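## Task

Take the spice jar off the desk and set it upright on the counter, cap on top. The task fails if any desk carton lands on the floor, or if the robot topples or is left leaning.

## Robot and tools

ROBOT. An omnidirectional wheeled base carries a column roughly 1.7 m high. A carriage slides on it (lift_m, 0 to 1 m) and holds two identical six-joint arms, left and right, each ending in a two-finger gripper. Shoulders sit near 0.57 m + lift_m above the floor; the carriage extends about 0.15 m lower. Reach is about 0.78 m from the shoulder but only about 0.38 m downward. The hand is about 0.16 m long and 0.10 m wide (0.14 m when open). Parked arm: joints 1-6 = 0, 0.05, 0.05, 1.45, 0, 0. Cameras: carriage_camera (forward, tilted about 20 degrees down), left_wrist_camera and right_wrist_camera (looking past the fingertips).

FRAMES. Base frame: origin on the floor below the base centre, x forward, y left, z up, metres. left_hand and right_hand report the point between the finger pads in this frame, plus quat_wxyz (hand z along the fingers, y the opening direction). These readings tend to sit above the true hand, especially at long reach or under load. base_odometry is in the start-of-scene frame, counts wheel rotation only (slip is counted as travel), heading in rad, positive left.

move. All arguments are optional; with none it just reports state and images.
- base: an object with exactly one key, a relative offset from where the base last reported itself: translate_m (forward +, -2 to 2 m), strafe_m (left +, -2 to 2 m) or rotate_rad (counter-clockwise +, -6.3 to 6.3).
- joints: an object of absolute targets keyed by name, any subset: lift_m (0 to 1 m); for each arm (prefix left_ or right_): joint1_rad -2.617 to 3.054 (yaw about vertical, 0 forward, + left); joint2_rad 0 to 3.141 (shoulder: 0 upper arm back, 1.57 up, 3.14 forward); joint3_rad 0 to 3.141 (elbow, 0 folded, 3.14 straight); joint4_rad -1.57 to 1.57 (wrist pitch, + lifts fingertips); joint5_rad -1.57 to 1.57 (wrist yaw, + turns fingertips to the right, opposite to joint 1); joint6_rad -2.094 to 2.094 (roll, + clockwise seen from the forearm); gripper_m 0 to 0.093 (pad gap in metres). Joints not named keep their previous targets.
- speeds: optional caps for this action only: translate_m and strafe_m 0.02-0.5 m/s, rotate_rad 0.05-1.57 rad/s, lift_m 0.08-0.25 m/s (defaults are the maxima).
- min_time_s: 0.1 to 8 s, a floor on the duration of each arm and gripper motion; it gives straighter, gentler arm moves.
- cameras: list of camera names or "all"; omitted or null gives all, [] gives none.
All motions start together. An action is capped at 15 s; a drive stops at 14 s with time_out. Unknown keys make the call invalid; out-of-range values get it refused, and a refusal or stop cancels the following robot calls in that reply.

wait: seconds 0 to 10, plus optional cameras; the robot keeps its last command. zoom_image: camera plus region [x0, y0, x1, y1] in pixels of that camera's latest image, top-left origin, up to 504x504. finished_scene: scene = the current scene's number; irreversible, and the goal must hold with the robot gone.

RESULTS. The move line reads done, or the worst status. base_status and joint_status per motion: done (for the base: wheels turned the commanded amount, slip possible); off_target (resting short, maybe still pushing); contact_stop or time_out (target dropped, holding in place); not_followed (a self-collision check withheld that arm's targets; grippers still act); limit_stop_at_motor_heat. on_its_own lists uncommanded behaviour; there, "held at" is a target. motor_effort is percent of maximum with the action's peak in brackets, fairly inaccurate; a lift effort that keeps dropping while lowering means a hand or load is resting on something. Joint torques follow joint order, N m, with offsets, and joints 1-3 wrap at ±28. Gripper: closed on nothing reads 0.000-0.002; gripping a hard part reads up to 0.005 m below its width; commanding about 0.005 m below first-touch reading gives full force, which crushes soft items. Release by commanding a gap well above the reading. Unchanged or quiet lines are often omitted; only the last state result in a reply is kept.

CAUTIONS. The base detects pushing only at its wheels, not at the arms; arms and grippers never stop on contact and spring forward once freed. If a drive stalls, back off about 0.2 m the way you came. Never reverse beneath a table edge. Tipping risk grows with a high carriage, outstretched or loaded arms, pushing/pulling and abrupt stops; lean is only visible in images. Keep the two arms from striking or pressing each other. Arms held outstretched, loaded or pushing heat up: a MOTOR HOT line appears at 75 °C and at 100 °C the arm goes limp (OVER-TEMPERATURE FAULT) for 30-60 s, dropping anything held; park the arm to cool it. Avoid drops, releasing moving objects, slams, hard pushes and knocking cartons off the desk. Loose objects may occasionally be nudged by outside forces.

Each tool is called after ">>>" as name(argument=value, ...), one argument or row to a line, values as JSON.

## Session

>>> move(
  base={"rotate_rad": 3.14},
  joints={"lift_m": 0.8},
  cameras=["carriage_camera"],
)

Scene clock: 4.37 s.
Joint torques (N m): left_arm=[0.65 4.34 5.9 -0.2 -0.14 -0.05] | right_arm=[-0.02 4.37 7.05 -0.09 -0.01 -0.12]
move: done
base_odometry: x=+0.000 y=+0.000 heading=+3.139
base_status: done
joint_positions: lift_m=+0.800 left_joint1_rad=-0.017 left_joint2_rad=+0.038 left_joint3_rad=+0.047 left_joint4_rad=+1.428 left_joint5_rad=+0.018 left_joint6_rad=-0.006 left_gripper_m=+0.09398 right_joint1_rad=-0.013 right_joint2_rad=+0.048 right_joint3_rad=+0.041 right_joint4_rad=+1.438 right_joint5_rad=+0.022 right_joint6_rad=-0.023 right_gripper_m=+0.09398
joint_status: all done
motor_effort: lift_m=+31(37) drive_wheels=+7(17)
left_hand: x=+0.2662 y=+0.3054 z=+1.7837 quat_wxyz=(+0.998, +0.009, +0.067, -0.012) (m; base frame)
right_hand: x=+0.2686 y=-0.3133 z=+1.7823 quat_wxyz=(+0.997, +0.011, +0.070, -0.019) (m; base frame)
pictures: carriage_camera
Images, in order (width x height): carriage_camera 504x504.

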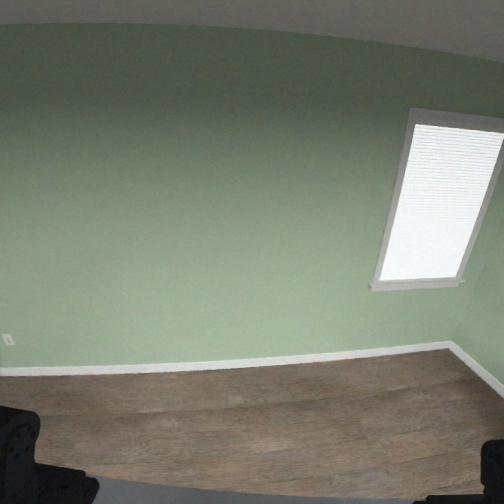

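>>> move(
  base={"rotate_rad": 1.57},
  cameras=["carriage_camera"],
)

>>> move(
  base={"rotate_rad": 1.57},
  cameras=["carriage_camera"],
)

Scene clock: 10.40 s.
move: done
base_status: done
motor_effort: lift_m=+31(31) drive_wheels=+6(14)
pictures: carriage_camera

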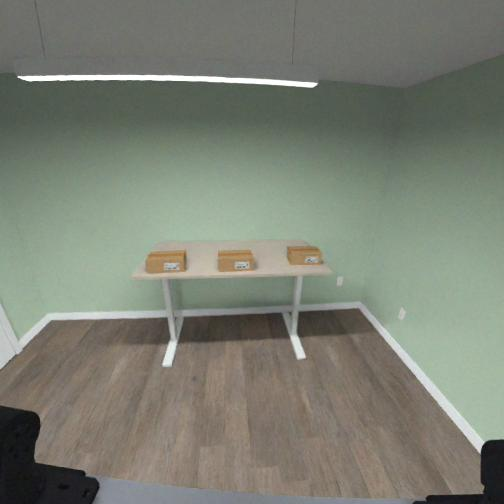

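Scene clock: 13.60 s.
Joint torques (N m): left_arm=[0.58 4.34 5.94 -0.2 -0.14 -0.04] | right_arm=[-0.05 4.38 7.05 -0.09 -0.01 -0.12]
move: done
base_odometry: x=+0.000 y=+0.000 heading=-0.005
base_status: done
joint_positions: lift_m=+0.800 left_joint1_rad=-0.017 left_joint2_rad=+0.038 left_joint3_rad=+0.047 left_joint4_rad=+1.428 left_joint5_rad=+0.017 left_joint6_rad=-0.006 left_gripper_m=+0.09399 right_joint1_rad=-0.013 right_joint2_rad=+0.048 right_joint3_rad=+0.041 right_joint4_rad=+1.438 right_joint5_rad=+0.022 right_joint6_rad=-0.023 right_gripper_m=+0.09399
motor_effort: lift_m=+31(31) drive_wheels=+6(14)
left_hand: x=+0.2662 y=+0.3055 z=+1.7837 quat_wxyz=(+0.998, +0.009, +0.067, -0.012) (m; base frame)
right_hand: x=+0.2686 y=-0.3133 z=+1.7823 quat_wxyz=(+0.997, +0.011, +0.070, -0.019) (m; base frame)
pictures: carriage_camera

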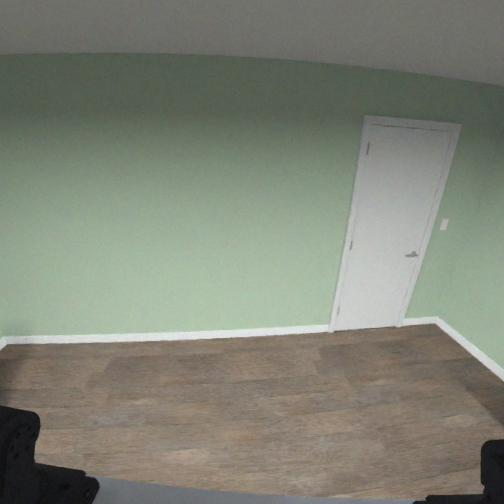

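>>> move(
  base={"rotate_rad": -1.545},
  joints={"lift_m": 0.995},
  cameras=[],
)

>>> move(
  base={"translate_m": 0.85},
  speeds={"translate_m": 0.35},
  cameras=["carriage_camera"],
)

>>> zoom_image(
  camera="carriage_camera",
  region=[60, 270, 420, 460],
)

Scene clock: 26.67 s.
move: done
base_status: done
joint_status: all done
motor_effort: lift_m=+30(38) drive_wheels=+7(19)
pictures: none

Scene clock: 30.90 s.
Joint torques (N m): left_arm=[0.65 4.19 5.78 -0.18 -0.12 -0.05] | right_arm=[-0.05 4.34 7.05 -0.08 -0.01 -0.11]
move: done
base_odometry: x=+0.017 y=-0.850 heading=-1.550
base_status: done
joint_positions: lift_m=+0.995 left_joint1_rad=-0.017 left_joint2_rad=+0.038 left_joint3_rad=+0.047 left_joint4_rad=+1.429 left_joint5_rad=+0.017 left_joint6_rad=-0.006 left_gripper_m=+0.09400 right_joint1_rad=-0.013 right_joint2_rad=+0.048 right_joint3_rad=+0.041 right_joint4_rad=+1.438 right_joint5_rad=+0.022 right_joint6_rad=-0.023 right_gripper_m=+0.09400
motor_effort: lift_m=+30(31) drive_wheels=-11(22)
left_hand: x=+0.2659 y=+0.3055 z=+1.9788 quat_wxyz=(+0.998, +0.009, +0.066, -0.012) (m; base frame)
right_hand: x=+0.2686 y=-0.3133 z=+1.9774 quat_wxyz=(+0.997, +0.011, +0.070, -0.019) (m; base frame)
pictures: carriage_camera

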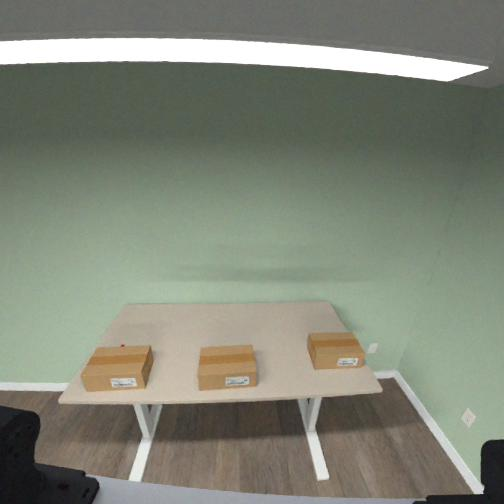

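Scaled by 1.400 from the camera's 504x504 image, which has a finer 720x720 frame.

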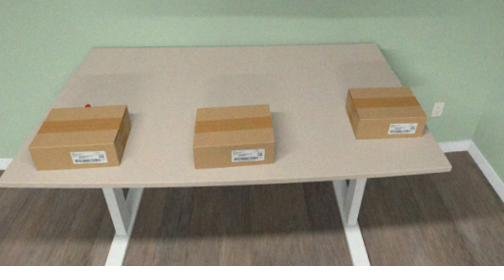

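>>> move(
  base={"strafe_m": 0.36},
  speeds={"strafe_m": 0.35},
  joints={"lift_m": 0.9, "left_joint1_rad": 0, "left_joint2_rad": 2.76, "left_joint3_rad": 1.737, "left_joint4_rad": -0.528, "left_joint5_rad": 0, "left_joint6_rad": 0},
  min_time_s=2,
  cameras=["carriage_camera"],
)

>>> zoom_image(
  camera="carriage_camera",
  region=[80, 280, 380, 480],
)

Scene clock: 51.67 s.
Joint torques (N m): left_arm=[0.8 -14.78 6.94 0.47 -0.18 0.02] | right_arm=[0.01 4.37 7.01 -0.08 -0.01 -0.12]
move: done
base_odometry: x=+0.377 y=-0.843 heading=-1.551
base_status: done
joint_positions: lift_m=+0.900 left_joint1_rad=-0.002 left_joint2_rad=+2.749 left_joint3_rad=+1.718 left_joint4_rad=-0.514 left_joint5_rad=+0.006 left_joint6_rad=-0.006 left_gripper_m=+0.09400 right_joint1_rad=-0.013 right_joint2_rad=+0.048 right_joint3_rad=+0.041 right_joint4_rad=+1.438 right_joint5_rad=+0.023 right_joint6_rad=-0.023 right_gripper_m=+0.09400
joint_status: all done
motor_effort: lift_m=+28(29) drive_wheels=-3(11)
left_hand: x=+0.6805 y=+0.3072 z=+1.2441 quat_wxyz=(+0.013, -0.002, +1.000, -0.003) (m; base frame)
right_hand: x=+0.2686 y=-0.3134 z=+1.8826 quat_wxyz=(+0.997, +0.011, +0.070, -0.019) (m; base frame)
pictures: carriage_camera

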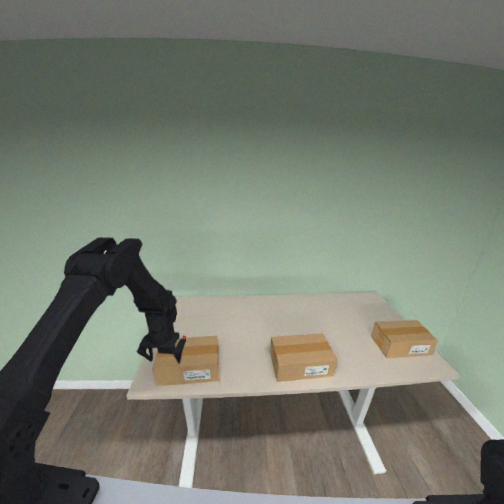

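Scaled by 1.680 from the camera's 504x504 image, which has a finer 720x720 frame.

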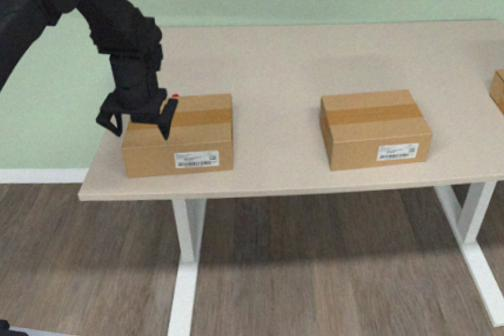

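>>> move(
  base={"translate_m": 0.36},
  speeds={"translate_m": 0.2},
  joints={"lift_m": 0.86},
  cameras=["carriage_camera", "left_wrist_camera"],
)

>>> zoom_image(
  camera="left_wrist_camera",
  region=[150, 0, 450, 250],
)

Scene clock: 65.20 s.
Joint torques (N m): left_arm=[0.72 -15.54 6.42 0.57 -0.19 0.02] | right_arm=[0.02 4.46 7.06 -0.08 -0.01 -0.13]
move: done
base_odometry: x=+0.384 y=-1.203 heading=-1.550
base_status: done
joint_positions: lift_m=+0.860 left_joint1_rad=-0.002 left_joint2_rad=+2.757 left_joint3_rad=+1.722 left_joint4_rad=-0.526 left_joint5_rad=+0.006 left_joint6_rad=-0.006 left_gripper_m=+0.09400 right_joint1_rad=-0.013 right_joint2_rad=+0.047 right_joint3_rad=+0.041 right_joint4_rad=+1.438 right_joint5_rad=+0.023 right_joint6_rad=-0.023 right_gripper_m=+0.09400
joint_status: all done
motor_effort: lift_m=+28(29) drive_wheels=+3(14)
left_hand: x=+0.6766 y=+0.3073 z=+1.2013 quat_wxyz=(+0.005, -0.002, +1.000, -0.003) (m; base frame)
right_hand: x=+0.2684 y=-0.3134 z=+1.8426 quat_wxyz=(+0.997, +0.011, +0.069, -0.019) (m; base frame)
pictures: carriage_camera, left_wrist_camera
Images, in order (width x height): carriage_camera 504x504, left_wrist_camera 504x504.

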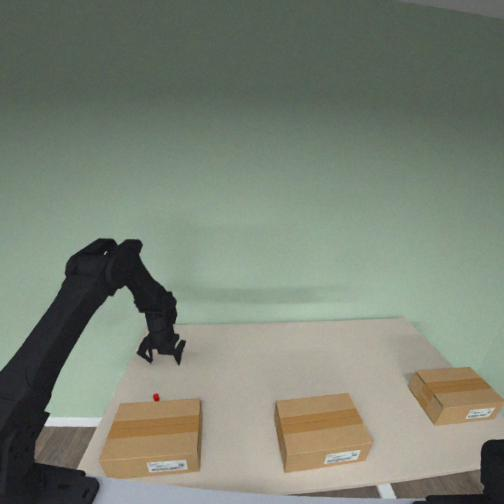

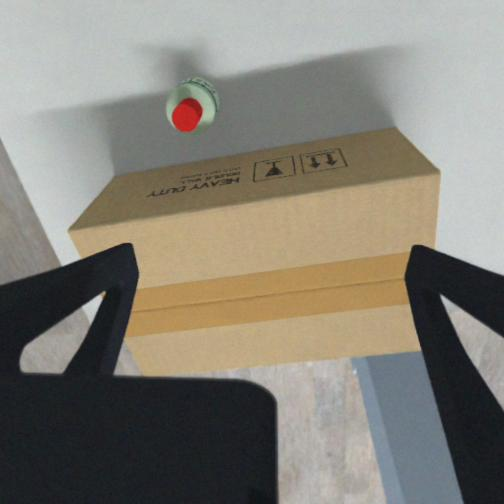

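Scaled by 1.680 from the camera's 504x504 image, which has a finer 720x720 frame.

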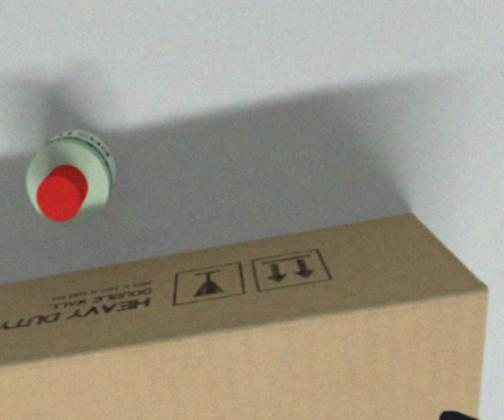

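>>> move(
  joints={"left_joint1_rad": 0.12, "lift_m": 0.79},
  min_time_s=1,
  speeds={"lift_m": 0.12},
  cameras=["carriage_camera", "left_wrist_camera"],
)

Scene clock: 77.20 s.
Joint torques (N m): left_arm=[0.96 -15.65 6.2 0.58 -0.17 0.01] | right_arm=[0.08 4.36 7.06 -0.1 -0.01 -0.12]
move: done
base_odometry: x=+0.384 y=-1.203 heading=-1.550
joint_positions: lift_m=+0.790 left_joint1_rad=+0.117 left_joint2_rad=+2.757 left_joint3_rad=+1.725 left_joint4_rad=-0.526 left_joint5_rad=+0.005 left_joint6_rad=-0.006 left_gripper_m=+0.09400 right_joint1_rad=-0.013 right_joint2_rad=+0.047 right_joint3_rad=+0.041 right_joint4_rad=+1.438 right_joint5_rad=+0.023 right_joint6_rad=-0.023 right_gripper_m=+0.09400
joint_status: all done
motor_effort: lift_m=+28(28) drive_wheels=+3(9)
left_hand: x=+0.6747 y=+0.3599 z=+1.1317 quat_wxyz=(+0.006, -0.061, +0.998, -0.002) (m; base frame)
right_hand: x=+0.2684 y=-0.3134 z=+1.7726 quat_wxyz=(+0.997, +0.011, +0.069, -0.019) (m; base frame)
pictures: carriage_camera, left_wrist_camera

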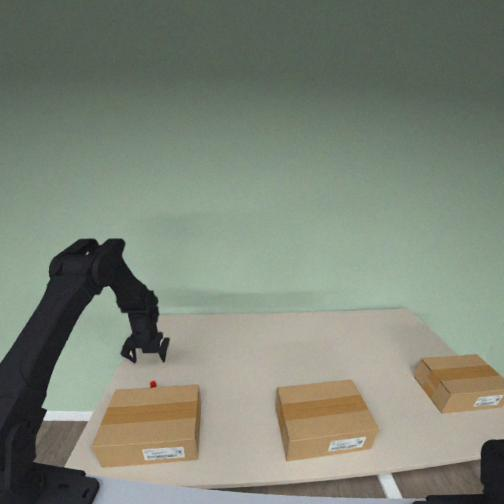

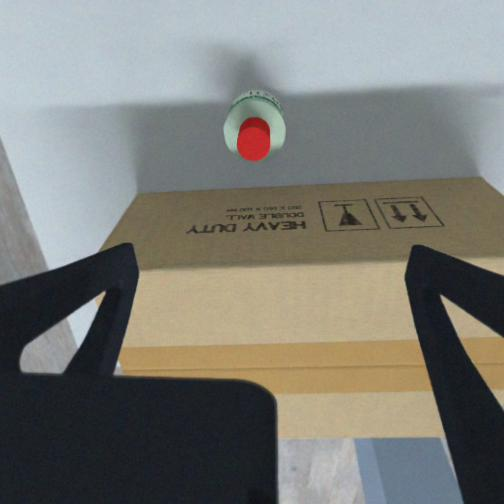

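>>> move(
  joints={"left_joint1_rad": 0.145, "lift_m": 0.73},
  min_time_s=0.5,
  speeds={"lift_m": 0.1},
  cameras=["carriage_camera", "left_wrist_camera"],
)

>>> zoom_image(
  camera="left_wrist_camera",
  region=[130, 50, 410, 290],
)

Scene clock: 94.83 s.
Joint torques (N m): left_arm=[0.7 -15.68 6.13 0.6 -0.16 0.01] | right_arm=[0.03 4.4 7.05 -0.09 -0.01 -0.12]
move: done
base_odometry: x=+0.384 y=-1.203 heading=-1.550
joint_positions: lift_m=+0.730 left_joint1_rad=+0.144 left_joint2_rad=+2.758 left_joint3_rad=+1.726 left_joint4_rad=-0.526 left_joint5_rad=+0.005 left_joint6_rad=-0.006 left_gripper_m=+0.09400 right_joint1_rad=-0.013 right_joint2_rad=+0.047 right_joint3_rad=+0.041 right_joint4_rad=+1.438 right_joint5_rad=+0.023 right_joint6_rad=-0.023 right_gripper_m=+0.09400
joint_status: all done
motor_effort: lift_m=+28(29) drive_wheels=+4(9)
left_hand: x=+0.6734 y=+0.3721 z=+1.0716 quat_wxyz=(+0.006, -0.075, +0.997, -0.002) (m; base frame)
right_hand: x=+0.2684 y=-0.3134 z=+1.7126 quat_wxyz=(+0.997, +0.011, +0.069, -0.019) (m; base frame)
pictures: carriage_camera, left_wrist_camera

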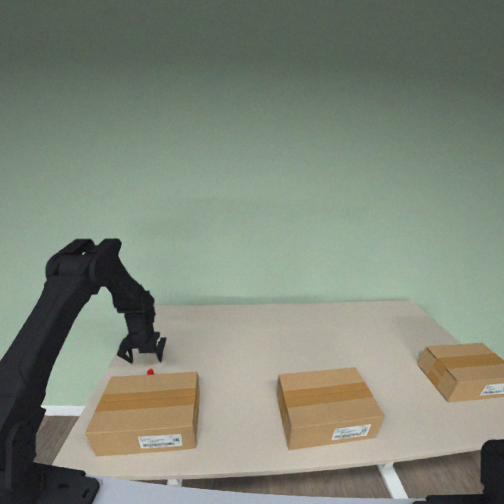

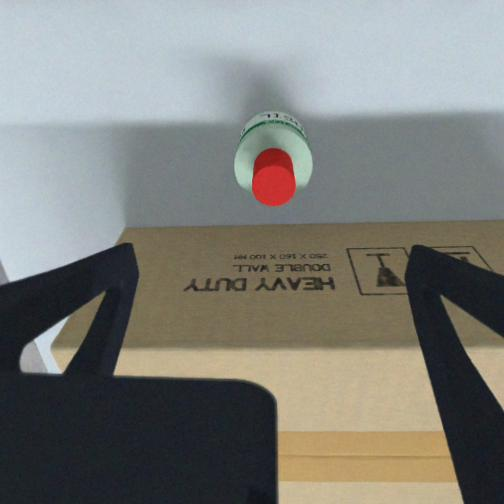

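Scaled by 1.800 from the camera's 504x504 image, which has a finer 720x720 frame.

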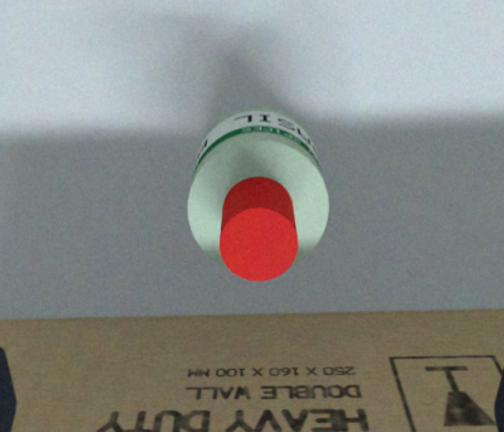

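>>> move(
  joints={"lift_m": 0.69},
  speeds={"lift_m": 0.1},
  cameras=["carriage_camera", "left_wrist_camera"],
)

>>> zoom_image(
  camera="left_wrist_camera",
  region=[130, 90, 410, 330],
)

Scene clock: 145.30 s.
Joint torques (N m): left_arm=[0.7 -15.61 5.98 0.55 -0.16 0.02] | right_arm=[0.03 4.41 7.02 -0.1 0 -0.12]
move: done
base_odometry: x=+0.384 y=-1.203 heading=-1.550
joint_positions: lift_m=+0.690 left_joint1_rad=+0.144 left_joint2_rad=+2.758 left_joint3_rad=+1.727 left_joint4_rad=-0.527 left_joint5_rad=+0.005 left_joint6_rad=-0.006 left_gripper_m=+0.09400 right_joint1_rad=-0.013 right_joint2_rad=+0.047 right_joint3_rad=+0.041 right_joint4_rad=+1.438 right_joint5_rad=+0.023 right_joint6_rad=-0.023 right_gripper_m=+0.09400
joint_status: all done
motor_effort: lift_m=+28(29) drive_wheels=+5(9)
left_hand: x=+0.6736 y=+0.3722 z=+1.0316 quat_wxyz=(+0.007, -0.075, +0.997, -0.002) (m; base frame)
right_hand: x=+0.2684 y=-0.3134 z=+1.6726 quat_wxyz=(+0.997, +0.011, +0.069, -0.019) (m; base frame)
pictures: carriage_camera, left_wrist_camera

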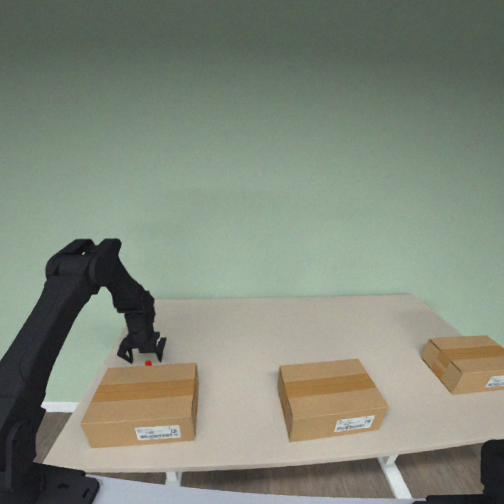

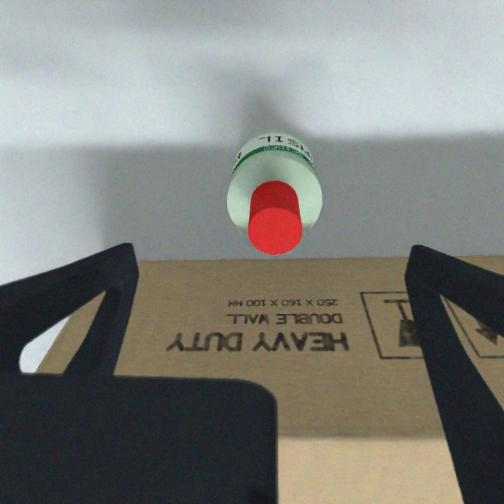

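Scaled by 1.800 from the camera's 504x504 image, which has a finer 720x720 frame.

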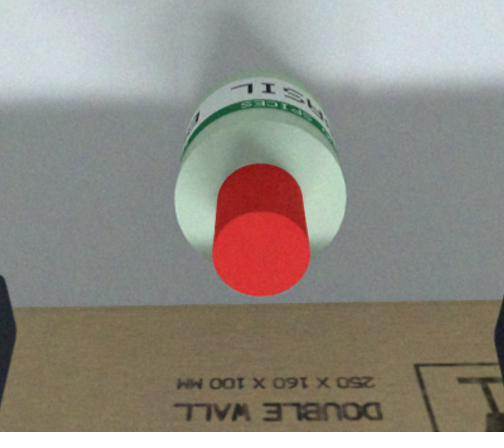

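>>> move(
  joints={"lift_m": 0.66},
  speeds={"lift_m": 0.08},
  cameras=["carriage_camera", "left_wrist_camera"],
)

>>> zoom_image(
  camera="left_wrist_camera",
  region=[130, 110, 410, 350],
)

Scene clock: 162.33 s.
Joint torques (N m): left_arm=[0.73 -15.58 5.87 0.57 -0.16 0.03] | right_arm=[0.03 4.4 7.06 -0.1 0 -0.12]
move: done
base_odometry: x=+0.384 y=-1.203 heading=-1.550
joint_positions: lift_m=+0.660 left_joint1_rad=+0.144 left_joint2_rad=+2.759 left_joint3_rad=+1.728 left_joint4_rad=-0.527 left_joint5_rad=+0.005 left_joint6_rad=-0.006 left_gripper_m=+0.09400 right_joint1_rad=-0.013 right_joint2_rad=+0.047 right_joint3_rad=+0.041 right_joint4_rad=+1.438 right_joint5_rad=+0.023 right_joint6_rad=-0.023 right_gripper_m=+0.09400
joint_status: all done
motor_effort: lift_m=+28(28) drive_wheels=-6(8)
left_hand: x=+0.6736 y=+0.3722 z=+1.0014 quat_wxyz=(+0.006, -0.075, +0.997, -0.002) (m; base frame)
right_hand: x=+0.2684 y=-0.3134 z=+1.6426 quat_wxyz=(+0.997, +0.011, +0.069, -0.019) (m; base frame)
pictures: carriage_camera, left_wrist_camera

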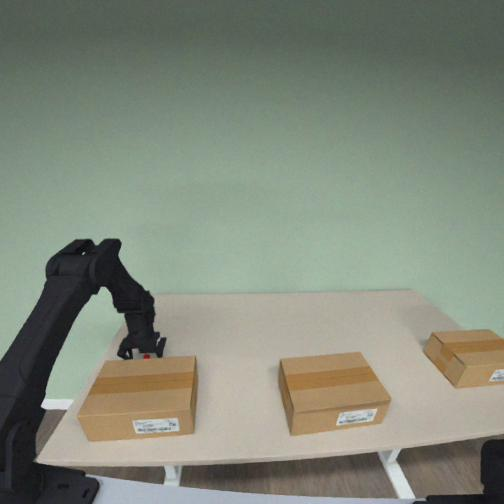

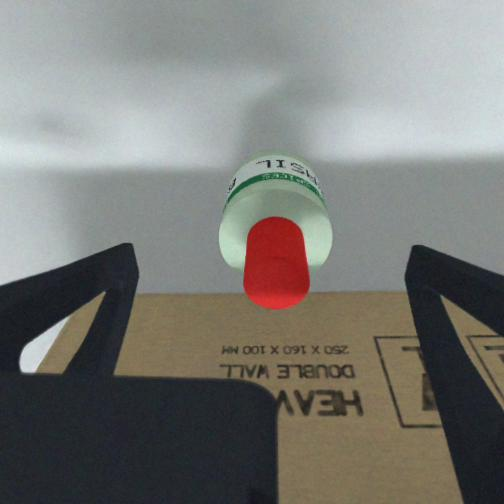

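Scaled by 1.800 from the camera's 504x504 image, which has a finer 720x720 frame.

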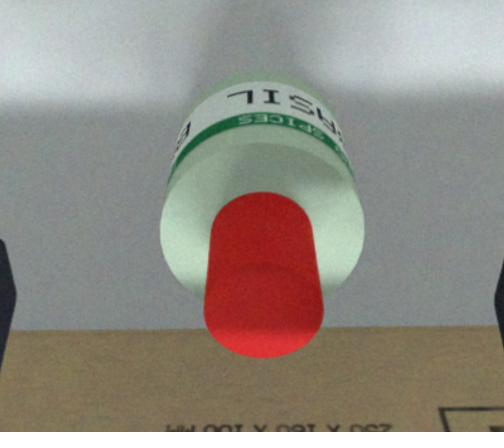

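>>> move(
  joints={"left_joint3_rad": 1.78, "left_joint4_rad": -0.568, "lift_m": 0.648},
  min_time_s=0.8,
  speeds={"lift_m": 0.08},
  cameras=["left_wrist_camera"],
)

>>> zoom_image(
  camera="left_wrist_camera",
  region=[110, 110, 430, 390],
)

Scene clock: 176.13 s.
Joint torques (N m): left_arm=[0.66 -16.06 7.12 0.47 -0.15 0.01] | right_arm=[0.05 4.41 7.05 -0.1 -0.01 -0.12]
move: done
base_odometry: x=+0.384 y=-1.203 heading=-1.550
joint_positions: lift_m=+0.648 left_joint1_rad=+0.144 left_joint2_rad=+2.759 left_joint3_rad=+1.760 left_joint4_rad=-0.553 left_joint5_rad=+0.005 left_joint6_rad=-0.006 left_gripper_m=+0.09400 right_joint1_rad=-0.013 right_joint2_rad=+0.047 right_joint3_rad=+0.041 right_joint4_rad=+1.438 right_joint5_rad=+0.023 right_joint6_rad=-0.023 right_gripper_m=+0.09400
joint_status: all done
motor_effort: lift_m=+28(29) drive_wheels=+6(9)
left_hand: x=+0.6807 y=+0.3732 z=+0.9952 quat_wxyz=(+0.009, -0.075, +0.997, -0.002) (m; base frame)
right_hand: x=+0.2684 y=-0.3134 z=+1.6306 quat_wxyz=(+0.997, +0.011, +0.069, -0.019) (m; base frame)
pictures: left_wrist_camera

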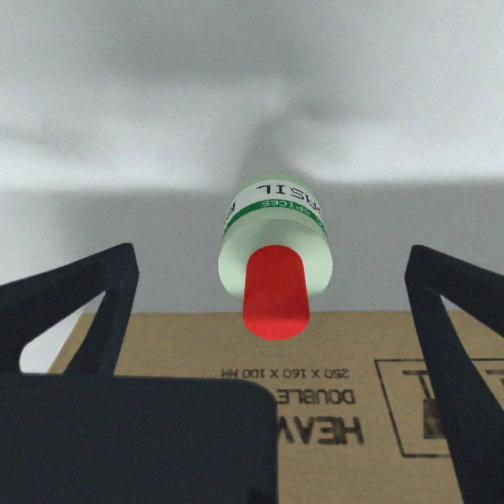

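Scaled by 1.575 from the camera's 504x504 image, which has a finer 720x720 frame.

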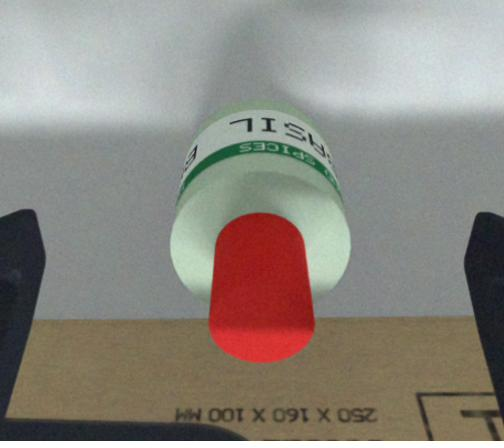

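>>> move(
  joints={"lift_m": 0.641},
  speeds={"lift_m": 0.08},
  cameras=[],
)

>>> move(
  joints={"left_gripper_m": 0.05},
  min_time_s=1.0,
  cameras=["left_wrist_camera"],
)

Scene clock: 184.60 s.
move: done
joint_status: all done
motor_effort: lift_m=+27(28) drive_wheels=+5(10)
pictures: none

Scene clock: 185.90 s.
Joint torques (N m): left_arm=[0.7 -16.02 6.65 0.52 -0.16 0.01] | right_arm=[0.02 4.44 7.08 -0.1 -0.01 -0.11]
move: done
base_odometry: x=+0.384 y=-1.203 heading=-1.550
joint_positions: lift_m=+0.641 left_joint1_rad=+0.144 left_joint2_rad=+2.760 left_joint3_rad=+1.765 left_joint4_rad=-0.560 left_joint5_rad=+0.005 left_joint6_rad=-0.006 left_gripper_m=+0.05010 right_joint1_rad=-0.013 right_joint2_rad=+0.047 right_joint3_rad=+0.041 right_joint4_rad=+1.438 right_joint5_rad=+0.023 right_joint6_rad=-0.023 right_gripper_m=+0.09400
joint_status: all done
motor_effort: lift_m=+27(28) drive_wheels=+5(9)
left_hand: x=+0.6808 y=+0.3732 z=+0.9888 quat_wxyz=(+0.008, -0.075, +0.997, -0.002) (m; base frame)
right_hand: x=+0.2683 y=-0.3134 z=+1.6236 quat_wxyz=(+0.997, +0.011, +0.069, -0.019) (m; base frame)
pictures: left_wrist_camera

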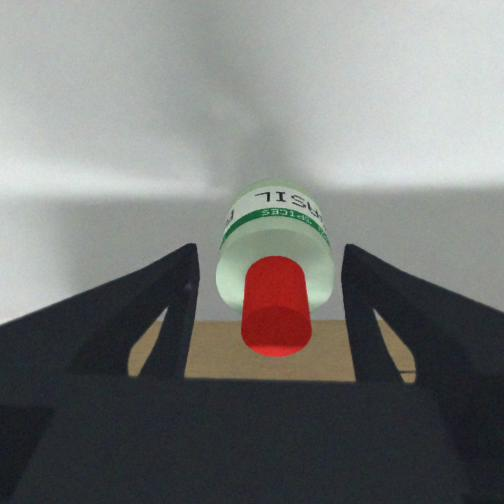

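>>> move(
  joints={"left_gripper_m": 0.031},
  min_time_s=1.5,
  cameras=["left_wrist_camera"],
)

Scene clock: 193.73 s.
Joint torques (N m): left_arm=[0.68 -16.1 6.67 0.52 -0.17 0.01] | right_arm=[-0.02 4.37 7.05 -0.1 0 -0.12]
move: off_target
base_odometry: x=+0.384 y=-1.203 heading=-1.550
joint_positions: lift_m=+0.641 left_joint1_rad=+0.144 left_joint2_rad=+2.760 left_joint3_rad=+1.765 left_joint4_rad=-0.560 left_joint5_rad=+0.005 left_joint6_rad=-0.006 left_gripper_m=+0.03657 right_joint1_rad=-0.013 right_joint2_rad=+0.047 right_joint3_rad=+0.041 right_joint4_rad=+1.438 right_joint5_rad=+0.023 right_joint6_rad=-0.023 right_gripper_m=+0.09400
joint_status: left_gripper_m off_target (ended at +0.03658, target +0.03100)
motor_effort: lift_m=+27(28) drive_wheels=+4(7)
left_hand: x=+0.6808 y=+0.3732 z=+0.9888 quat_wxyz=(+0.008, -0.075, +0.997, -0.002) (m; base frame)
right_hand: x=+0.2683 y=-0.3134 z=+1.6236 quat_wxyz=(+0.997, +0.011, +0.069, -0.019) (m; base frame)
pictures: left_wrist_camera

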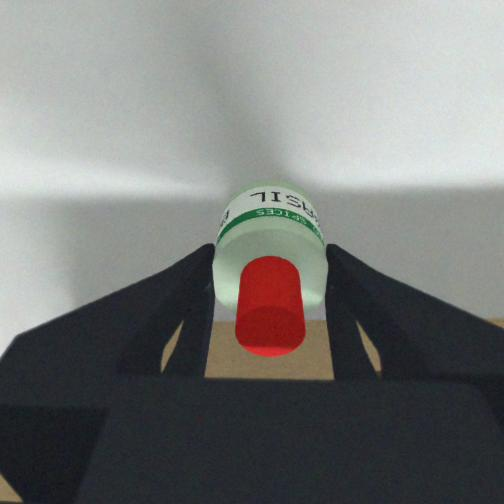

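>>> move(
  joints={"lift_m": 0.7},
  speeds={"lift_m": 0.1},
  cameras=["left_wrist_camera"],
)

>>> move(
  joints={"lift_m": 0.82},
  speeds={"lift_m": 0.15},
  cameras=["carriage_camera", "left_wrist_camera"],
)

Scene clock: 200.40 s.
move: done
joint_status: all done
motor_effort: lift_m=+31(37) drive_wheels=+4(9)
pictures: left_wrist_camera

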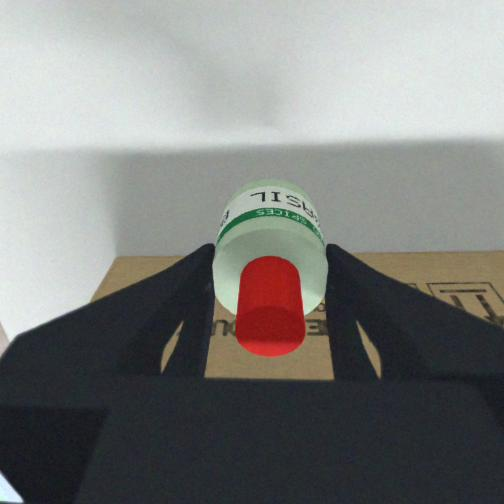

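Scene clock: 201.63 s.
Joint torques (N m): left_arm=[0.68 -16.28 6.45 0.57 -0.16 0.01] | right_arm=[0.02 4.44 7.15 -0.1 -0.01 -0.11]
move: done
base_odometry: x=+0.384 y=-1.203 heading=-1.550
joint_positions: lift_m=+0.820 left_joint1_rad=+0.144 left_joint2_rad=+2.762 left_joint3_rad=+1.768 left_joint4_rad=-0.566 left_joint5_rad=+0.005 left_joint6_rad=-0.006 left_gripper_m=+0.03656 right_joint1_rad=-0.013 right_joint2_rad=+0.047 right_joint3_rad=+0.041 right_joint4_rad=+1.438 right_joint5_rad=+0.023 right_joint6_rad=-0.023 right_gripper_m=+0.09400
joint_status: all done
motor_effort: lift_m=+31(38) drive_wheels=+5(9)
left_hand: x=+0.6803 y=+0.3731 z=+1.1673 quat_wxyz=(+0.006, -0.075, +0.997, -0.002) (m; base frame)
right_hand: x=+0.2683 y=-0.3134 z=+1.8023 quat_wxyz=(+0.997, +0.011, +0.069, -0.019) (m; base frame)
pictures: carriage_camera, left_wrist_camera

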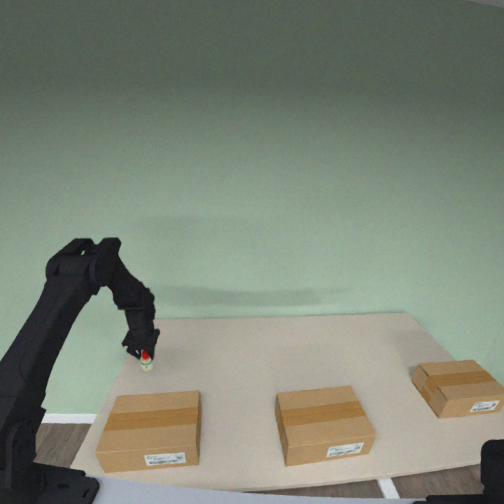

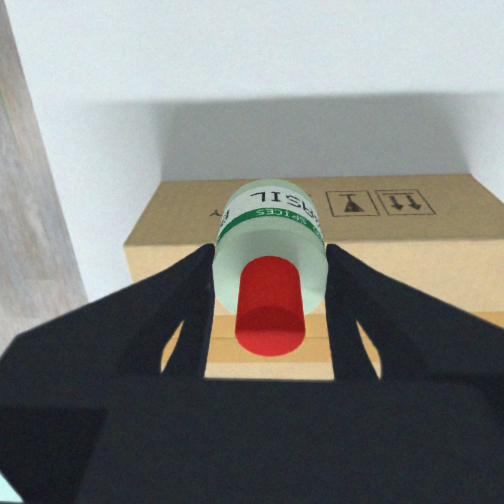

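>>> zoom_image(
  camera="carriage_camera",
  region=[100, 310, 200, 390],
)

>>> move(
  base={"translate_m": -1.1},
  speeds={"translate_m": 0.35},
  cameras=[],
)

>>> move(
  base={"rotate_rad": 3.14},
  speeds={"rotate_rad": 1.0},
  cameras=["carriage_camera", "left_wrist_camera"],
)

Scaled by 5.040 from the camera's 504x504 image, which has a finer 720x720 frame.

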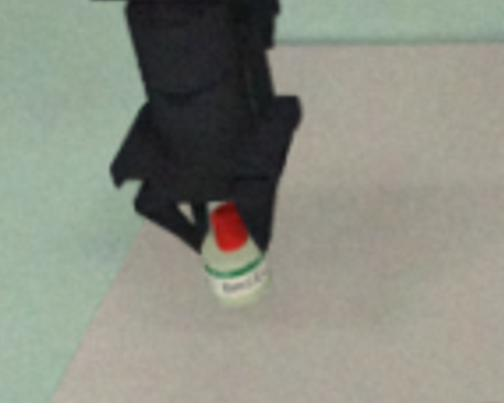

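Scene clock: 213.23 s.
move: done
base_status: done
motor_effort: lift_m=+31(31) drive_wheels=-2(16)
pictures: none

Scene clock: 217.93 s.
Joint torques (N m): left_arm=[0.44 -16.28 6.35 0.54 -0.13 0.02] | right_arm=[0.02 4.4 7.05 -0.09 -0.01 -0.12]
move: done
base_odometry: x=+0.362 y=-0.103 heading=+1.590
base_status: done
joint_positions: lift_m=+0.820 left_joint1_rad=+0.149 left_joint2_rad=+2.762 left_joint3_rad=+1.768 left_joint4_rad=-0.563 left_joint5_rad=+0.002 left_joint6_rad=-0.006 left_gripper_m=+0.03655 right_joint1_rad=-0.013 right_joint2_rad=+0.047 right_joint3_rad=+0.041 right_joint4_rad=+1.438 right_joint5_rad=+0.022 right_joint6_rad=-0.023 right_gripper_m=+0.09401
motor_effort: lift_m=+31(31) drive_wheels=+7(17)
left_hand: x=+0.6805 y=+0.3758 z=+1.1673 quat_wxyz=(+0.007, -0.077, +0.997, -0.001) (m; base frame)
right_hand: x=+0.2684 y=-0.3133 z=+1.8023 quat_wxyz=(+0.997, +0.011, +0.069, -0.019) (m; base frame)
pictures: carriage_camera, left_wrist_camera

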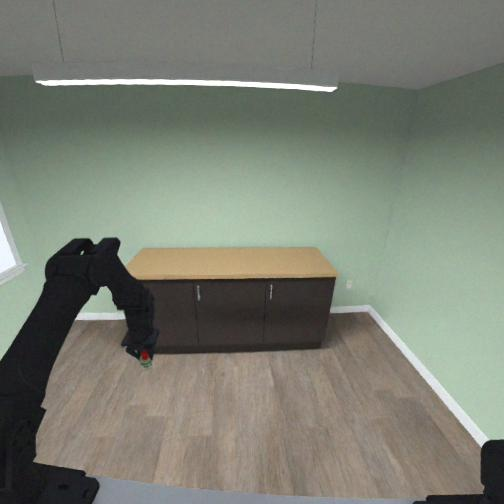

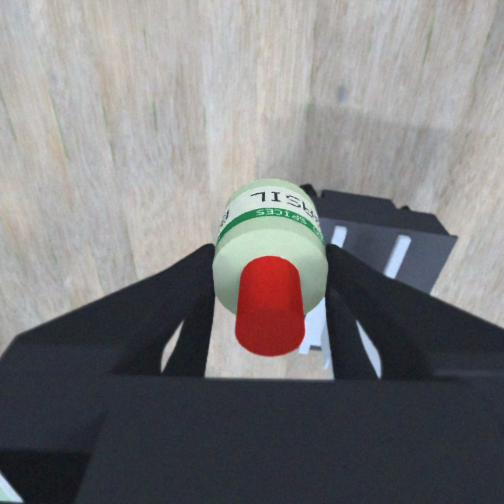

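>>> move(
  base={"translate_m": 1.33},
  speeds={"translate_m": 0.35},
  joints={"lift_m": 0.72},
  cameras=["carriage_camera", "left_wrist_camera"],
)

Scene clock: 230.23 s.
Joint torques (N m): left_arm=[0.27 -16.34 6.28 0.65 -0.14 0.02] | right_arm=[0.02 4.45 7.1 -0.11 -0.02 -0.11]
move: done
base_odometry: x=+0.334 y=+1.226 heading=+1.591
base_status: done
joint_positions: lift_m=+0.720 left_joint1_rad=+0.149 left_joint2_rad=+2.762 left_joint3_rad=+1.769 left_joint4_rad=-0.571 left_joint5_rad=+0.002 left_joint6_rad=-0.006 left_gripper_m=+0.03655 right_joint1_rad=-0.013 right_joint2_rad=+0.047 right_joint3_rad=+0.041 right_joint4_rad=+1.439 right_joint5_rad=+0.022 right_joint6_rad=-0.023 right_gripper_m=+0.09401
joint_status: all done
motor_effort: lift_m=+27(29) drive_wheels=-10(22)
left_hand: x=+0.6789 y=+0.3754 z=+1.0676 quat_wxyz=(+0.004, -0.077, +0.997, -0.001) (m; base frame)
right_hand: x=+0.2682 y=-0.3133 z=+1.7026 quat_wxyz=(+0.997, +0.011, +0.069, -0.019) (m; base frame)
pictures: carriage_camera, left_wrist_camera

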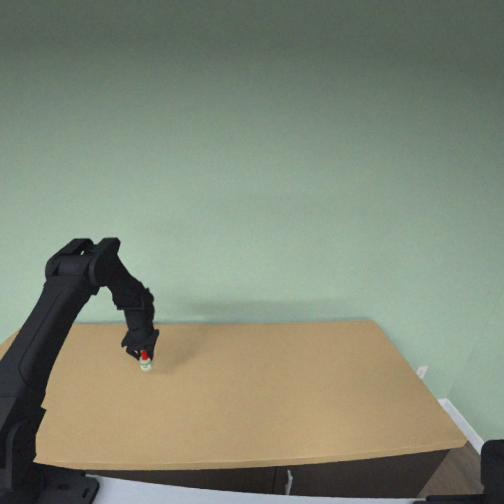

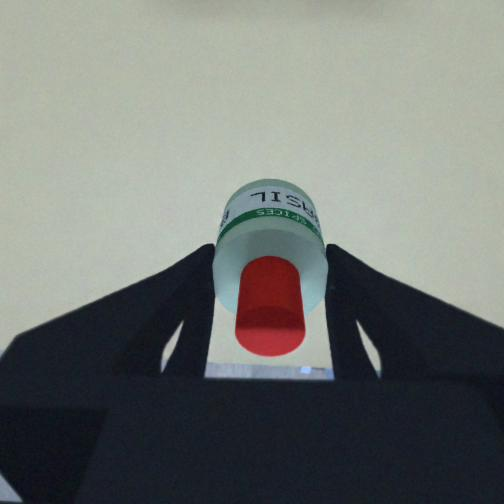

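>>> move(
  joints={"lift_m": 0.62},
  speeds={"lift_m": 0.1},
  cameras=["left_wrist_camera"],
)

>>> move(
  joints={"lift_m": 0.608},
  speeds={"lift_m": 0.08},
  cameras=["left_wrist_camera"],
)

Scene clock: 240.03 s.
move: done
joint_status: all done
motor_effort: lift_m=+28(29) drive_wheels=-10(12)
pictures: left_wrist_camera

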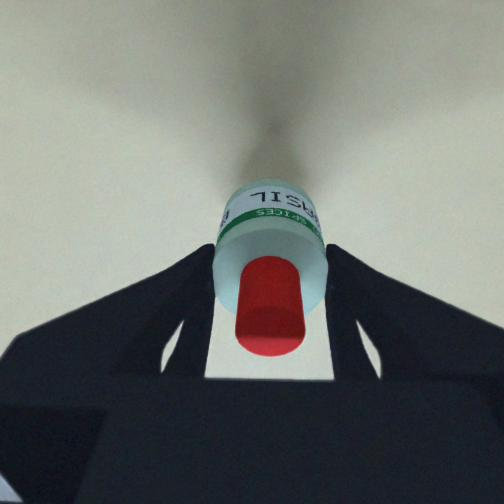

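Scene clock: 240.53 s.
Joint torques (N m): left_arm=[0.34 -16.36 6.13 0.59 -0.13 0.03] | right_arm=[-0.02 4.4 7.06 -0.1 0 -0.11]
move: done
base_odometry: x=+0.334 y=+1.226 heading=+1.591
joint_positions: lift_m=+0.608 left_joint1_rad=+0.149 left_joint2_rad=+2.763 left_joint3_rad=+1.770 left_joint4_rad=-0.567 left_joint5_rad=+0.002 left_joint6_rad=-0.006 left_gripper_m=+0.03655 right_joint1_rad=-0.013 right_joint2_rad=+0.047 right_joint3_rad=+0.041 right_joint4_rad=+1.439 right_joint5_rad=+0.022 right_joint6_rad=-0.023 right_gripper_m=+0.09401
joint_status: all done
motor_effort: lift_m=+28(29) drive_wheels=-11(11)
left_hand: x=+0.6799 y=+0.3756 z=+0.9555 quat_wxyz=(+0.006, -0.077, +0.997, -0.001) (m; base frame)
right_hand: x=+0.2682 y=-0.3133 z=+1.5906 quat_wxyz=(+0.997, +0.011, +0.069, -0.019) (m; base frame)
pictures: left_wrist_camera

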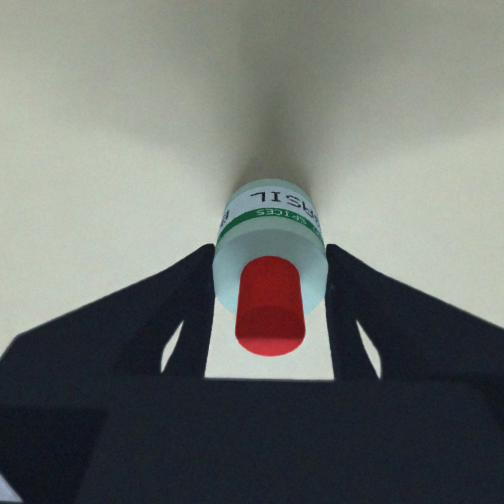

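>>> move(
  joints={"lift_m": 0.6},
  speeds={"lift_m": 0.08},
  cameras=["left_wrist_camera"],
)

Scene clock: 243.77 s.
Joint torques (N m): left_arm=[0.44 -16.4 5.87 0.58 -0.15 0.02] | right_arm=[-0.02 4.4 7.1 -0.09 -0.02 -0.11]
move: done
base_odometry: x=+0.334 y=+1.226 heading=+1.591
joint_positions: lift_m=+0.600 left_joint1_rad=+0.149 left_joint2_rad=+2.761 left_joint3_rad=+1.773 left_joint4_rad=-0.564 left_joint5_rad=+0.002 left_joint6_rad=-0.005 left_gripper_m=+0.03655 right_joint1_rad=-0.013 right_joint2_rad=+0.047 right_joint3_rad=+0.041 right_joint4_rad=+1.439 right_joint5_rad=+0.022 right_joint6_rad=-0.023 right_gripper_m=+0.09401
joint_status: all done
motor_effort: lift_m=+26(27) drive_wheels=-11(11)
left_hand: x=+0.6827 y=+0.3760 z=+0.9492 quat_wxyz=(+0.010, -0.077, +0.997, +0.000) (m; base frame)
right_hand: x=+0.2682 y=-0.3133 z=+1.5828 quat_wxyz=(+0.997, +0.011, +0.069, -0.019) (m; base frame)
pictures: left_wrist_camera

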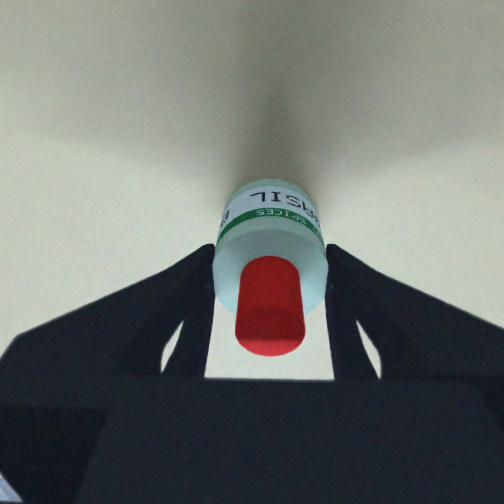

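>>> move(
  joints={"left_gripper_m": 0.045},
  min_time_s=1.2,
  cameras=["left_wrist_camera"],
)

>>> move(
  joints={"left_gripper_m": 0.09},
  min_time_s=1.2,
  cameras=["left_wrist_camera"],
)

Scene clock: 251.17 s.
move: done
joint_status: all done
motor_effort: lift_m=+26(26) drive_wheels=+7(9)
pictures: left_wrist_camera

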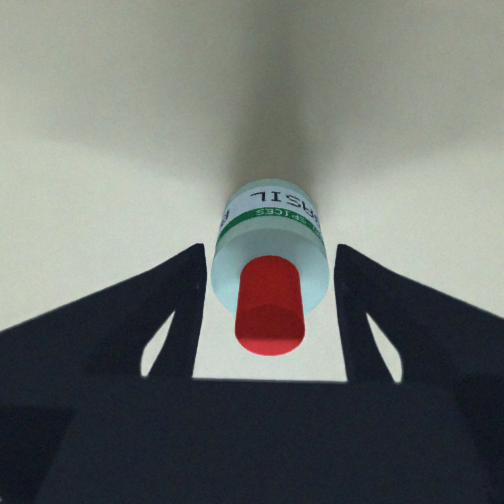

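Scene clock: 252.67 s.
Joint torques (N m): left_arm=[0.34 -16.18 5.85 0.57 -0.13 0.02] | right_arm=[0.01 4.37 7.06 -0.11 -0.02 -0.12]
move: done
base_odometry: x=+0.334 y=+1.226 heading=+1.591
joint_positions: lift_m=+0.600 left_joint1_rad=+0.149 left_joint2_rad=+2.761 left_joint3_rad=+1.773 left_joint4_rad=-0.564 left_joint5_rad=+0.002 left_joint6_rad=-0.005 left_gripper_m=+0.08990 right_joint1_rad=-0.013 right_joint2_rad=+0.047 right_joint3_rad=+0.041 right_joint4_rad=+1.439 right_joint5_rad=+0.022 right_joint6_rad=-0.023 right_gripper_m=+0.09401
joint_status: all done
motor_effort: lift_m=+26(26) drive_wheels=+8(9)
left_hand: x=+0.6827 y=+0.3760 z=+0.9492 quat_wxyz=(+0.010, -0.077, +0.997, +0.000) (m; base frame)
right_hand: x=+0.2682 y=-0.3133 z=+1.5828 quat_wxyz=(+0.997, +0.011, +0.069, -0.019) (m; base frame)
pictures: left_wrist_camera

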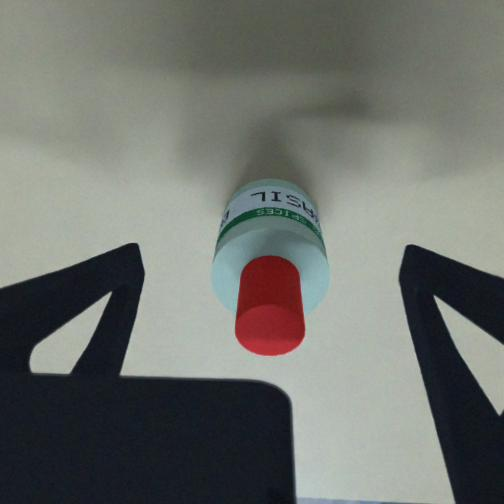

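>>> move(
  joints={"lift_m": 0.76},
  speeds={"lift_m": 0.1},
  cameras=["carriage_camera", "left_wrist_camera"],
)

Scene clock: 257.37 s.
Joint torques (N m): left_arm=[0.25 -16.2 5.9 0.6 -0.15 0.01] | right_arm=[-0.01 4.37 7.05 -0.1 -0.01 -0.13]
move: done
base_odometry: x=+0.334 y=+1.226 heading=+1.591
joint_positions: lift_m=+0.760 left_joint1_rad=+0.149 left_joint2_rad=+2.761 left_joint3_rad=+1.773 left_joint4_rad=-0.566 left_joint5_rad=+0.002 left_joint6_rad=-0.005 left_gripper_m=+0.08990 right_joint1_rad=-0.013 right_joint2_rad=+0.047 right_joint3_rad=+0.041 right_joint4_rad=+1.439 right_joint5_rad=+0.022 right_joint6_rad=-0.023 right_gripper_m=+0.09401
joint_status: all done
motor_effort: lift_m=+30(37) drive_wheels=+6(12)
left_hand: x=+0.6820 y=+0.3759 z=+1.1085 quat_wxyz=(+0.008, -0.077, +0.997, -0.001) (m; base frame)
right_hand: x=+0.2682 y=-0.3133 z=+1.7424 quat_wxyz=(+0.997, +0.011, +0.069, -0.019) (m; base frame)
pictures: carriage_camera, left_wrist_camera

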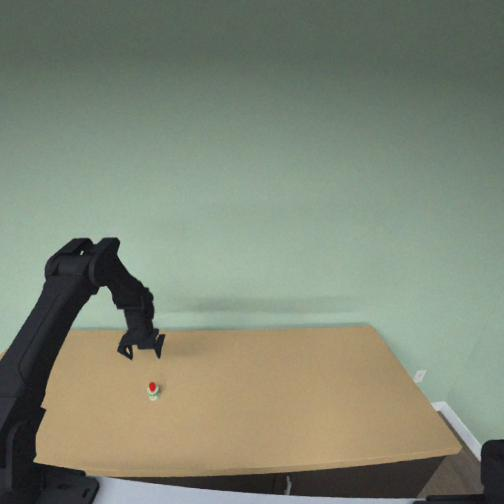

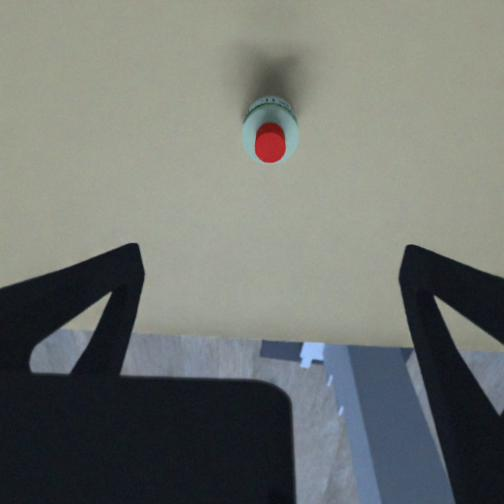

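The jar is standing upright on the counter, cap up.

>>> finished_scene(
  scene=3,
)

The scene is finished: the task was done.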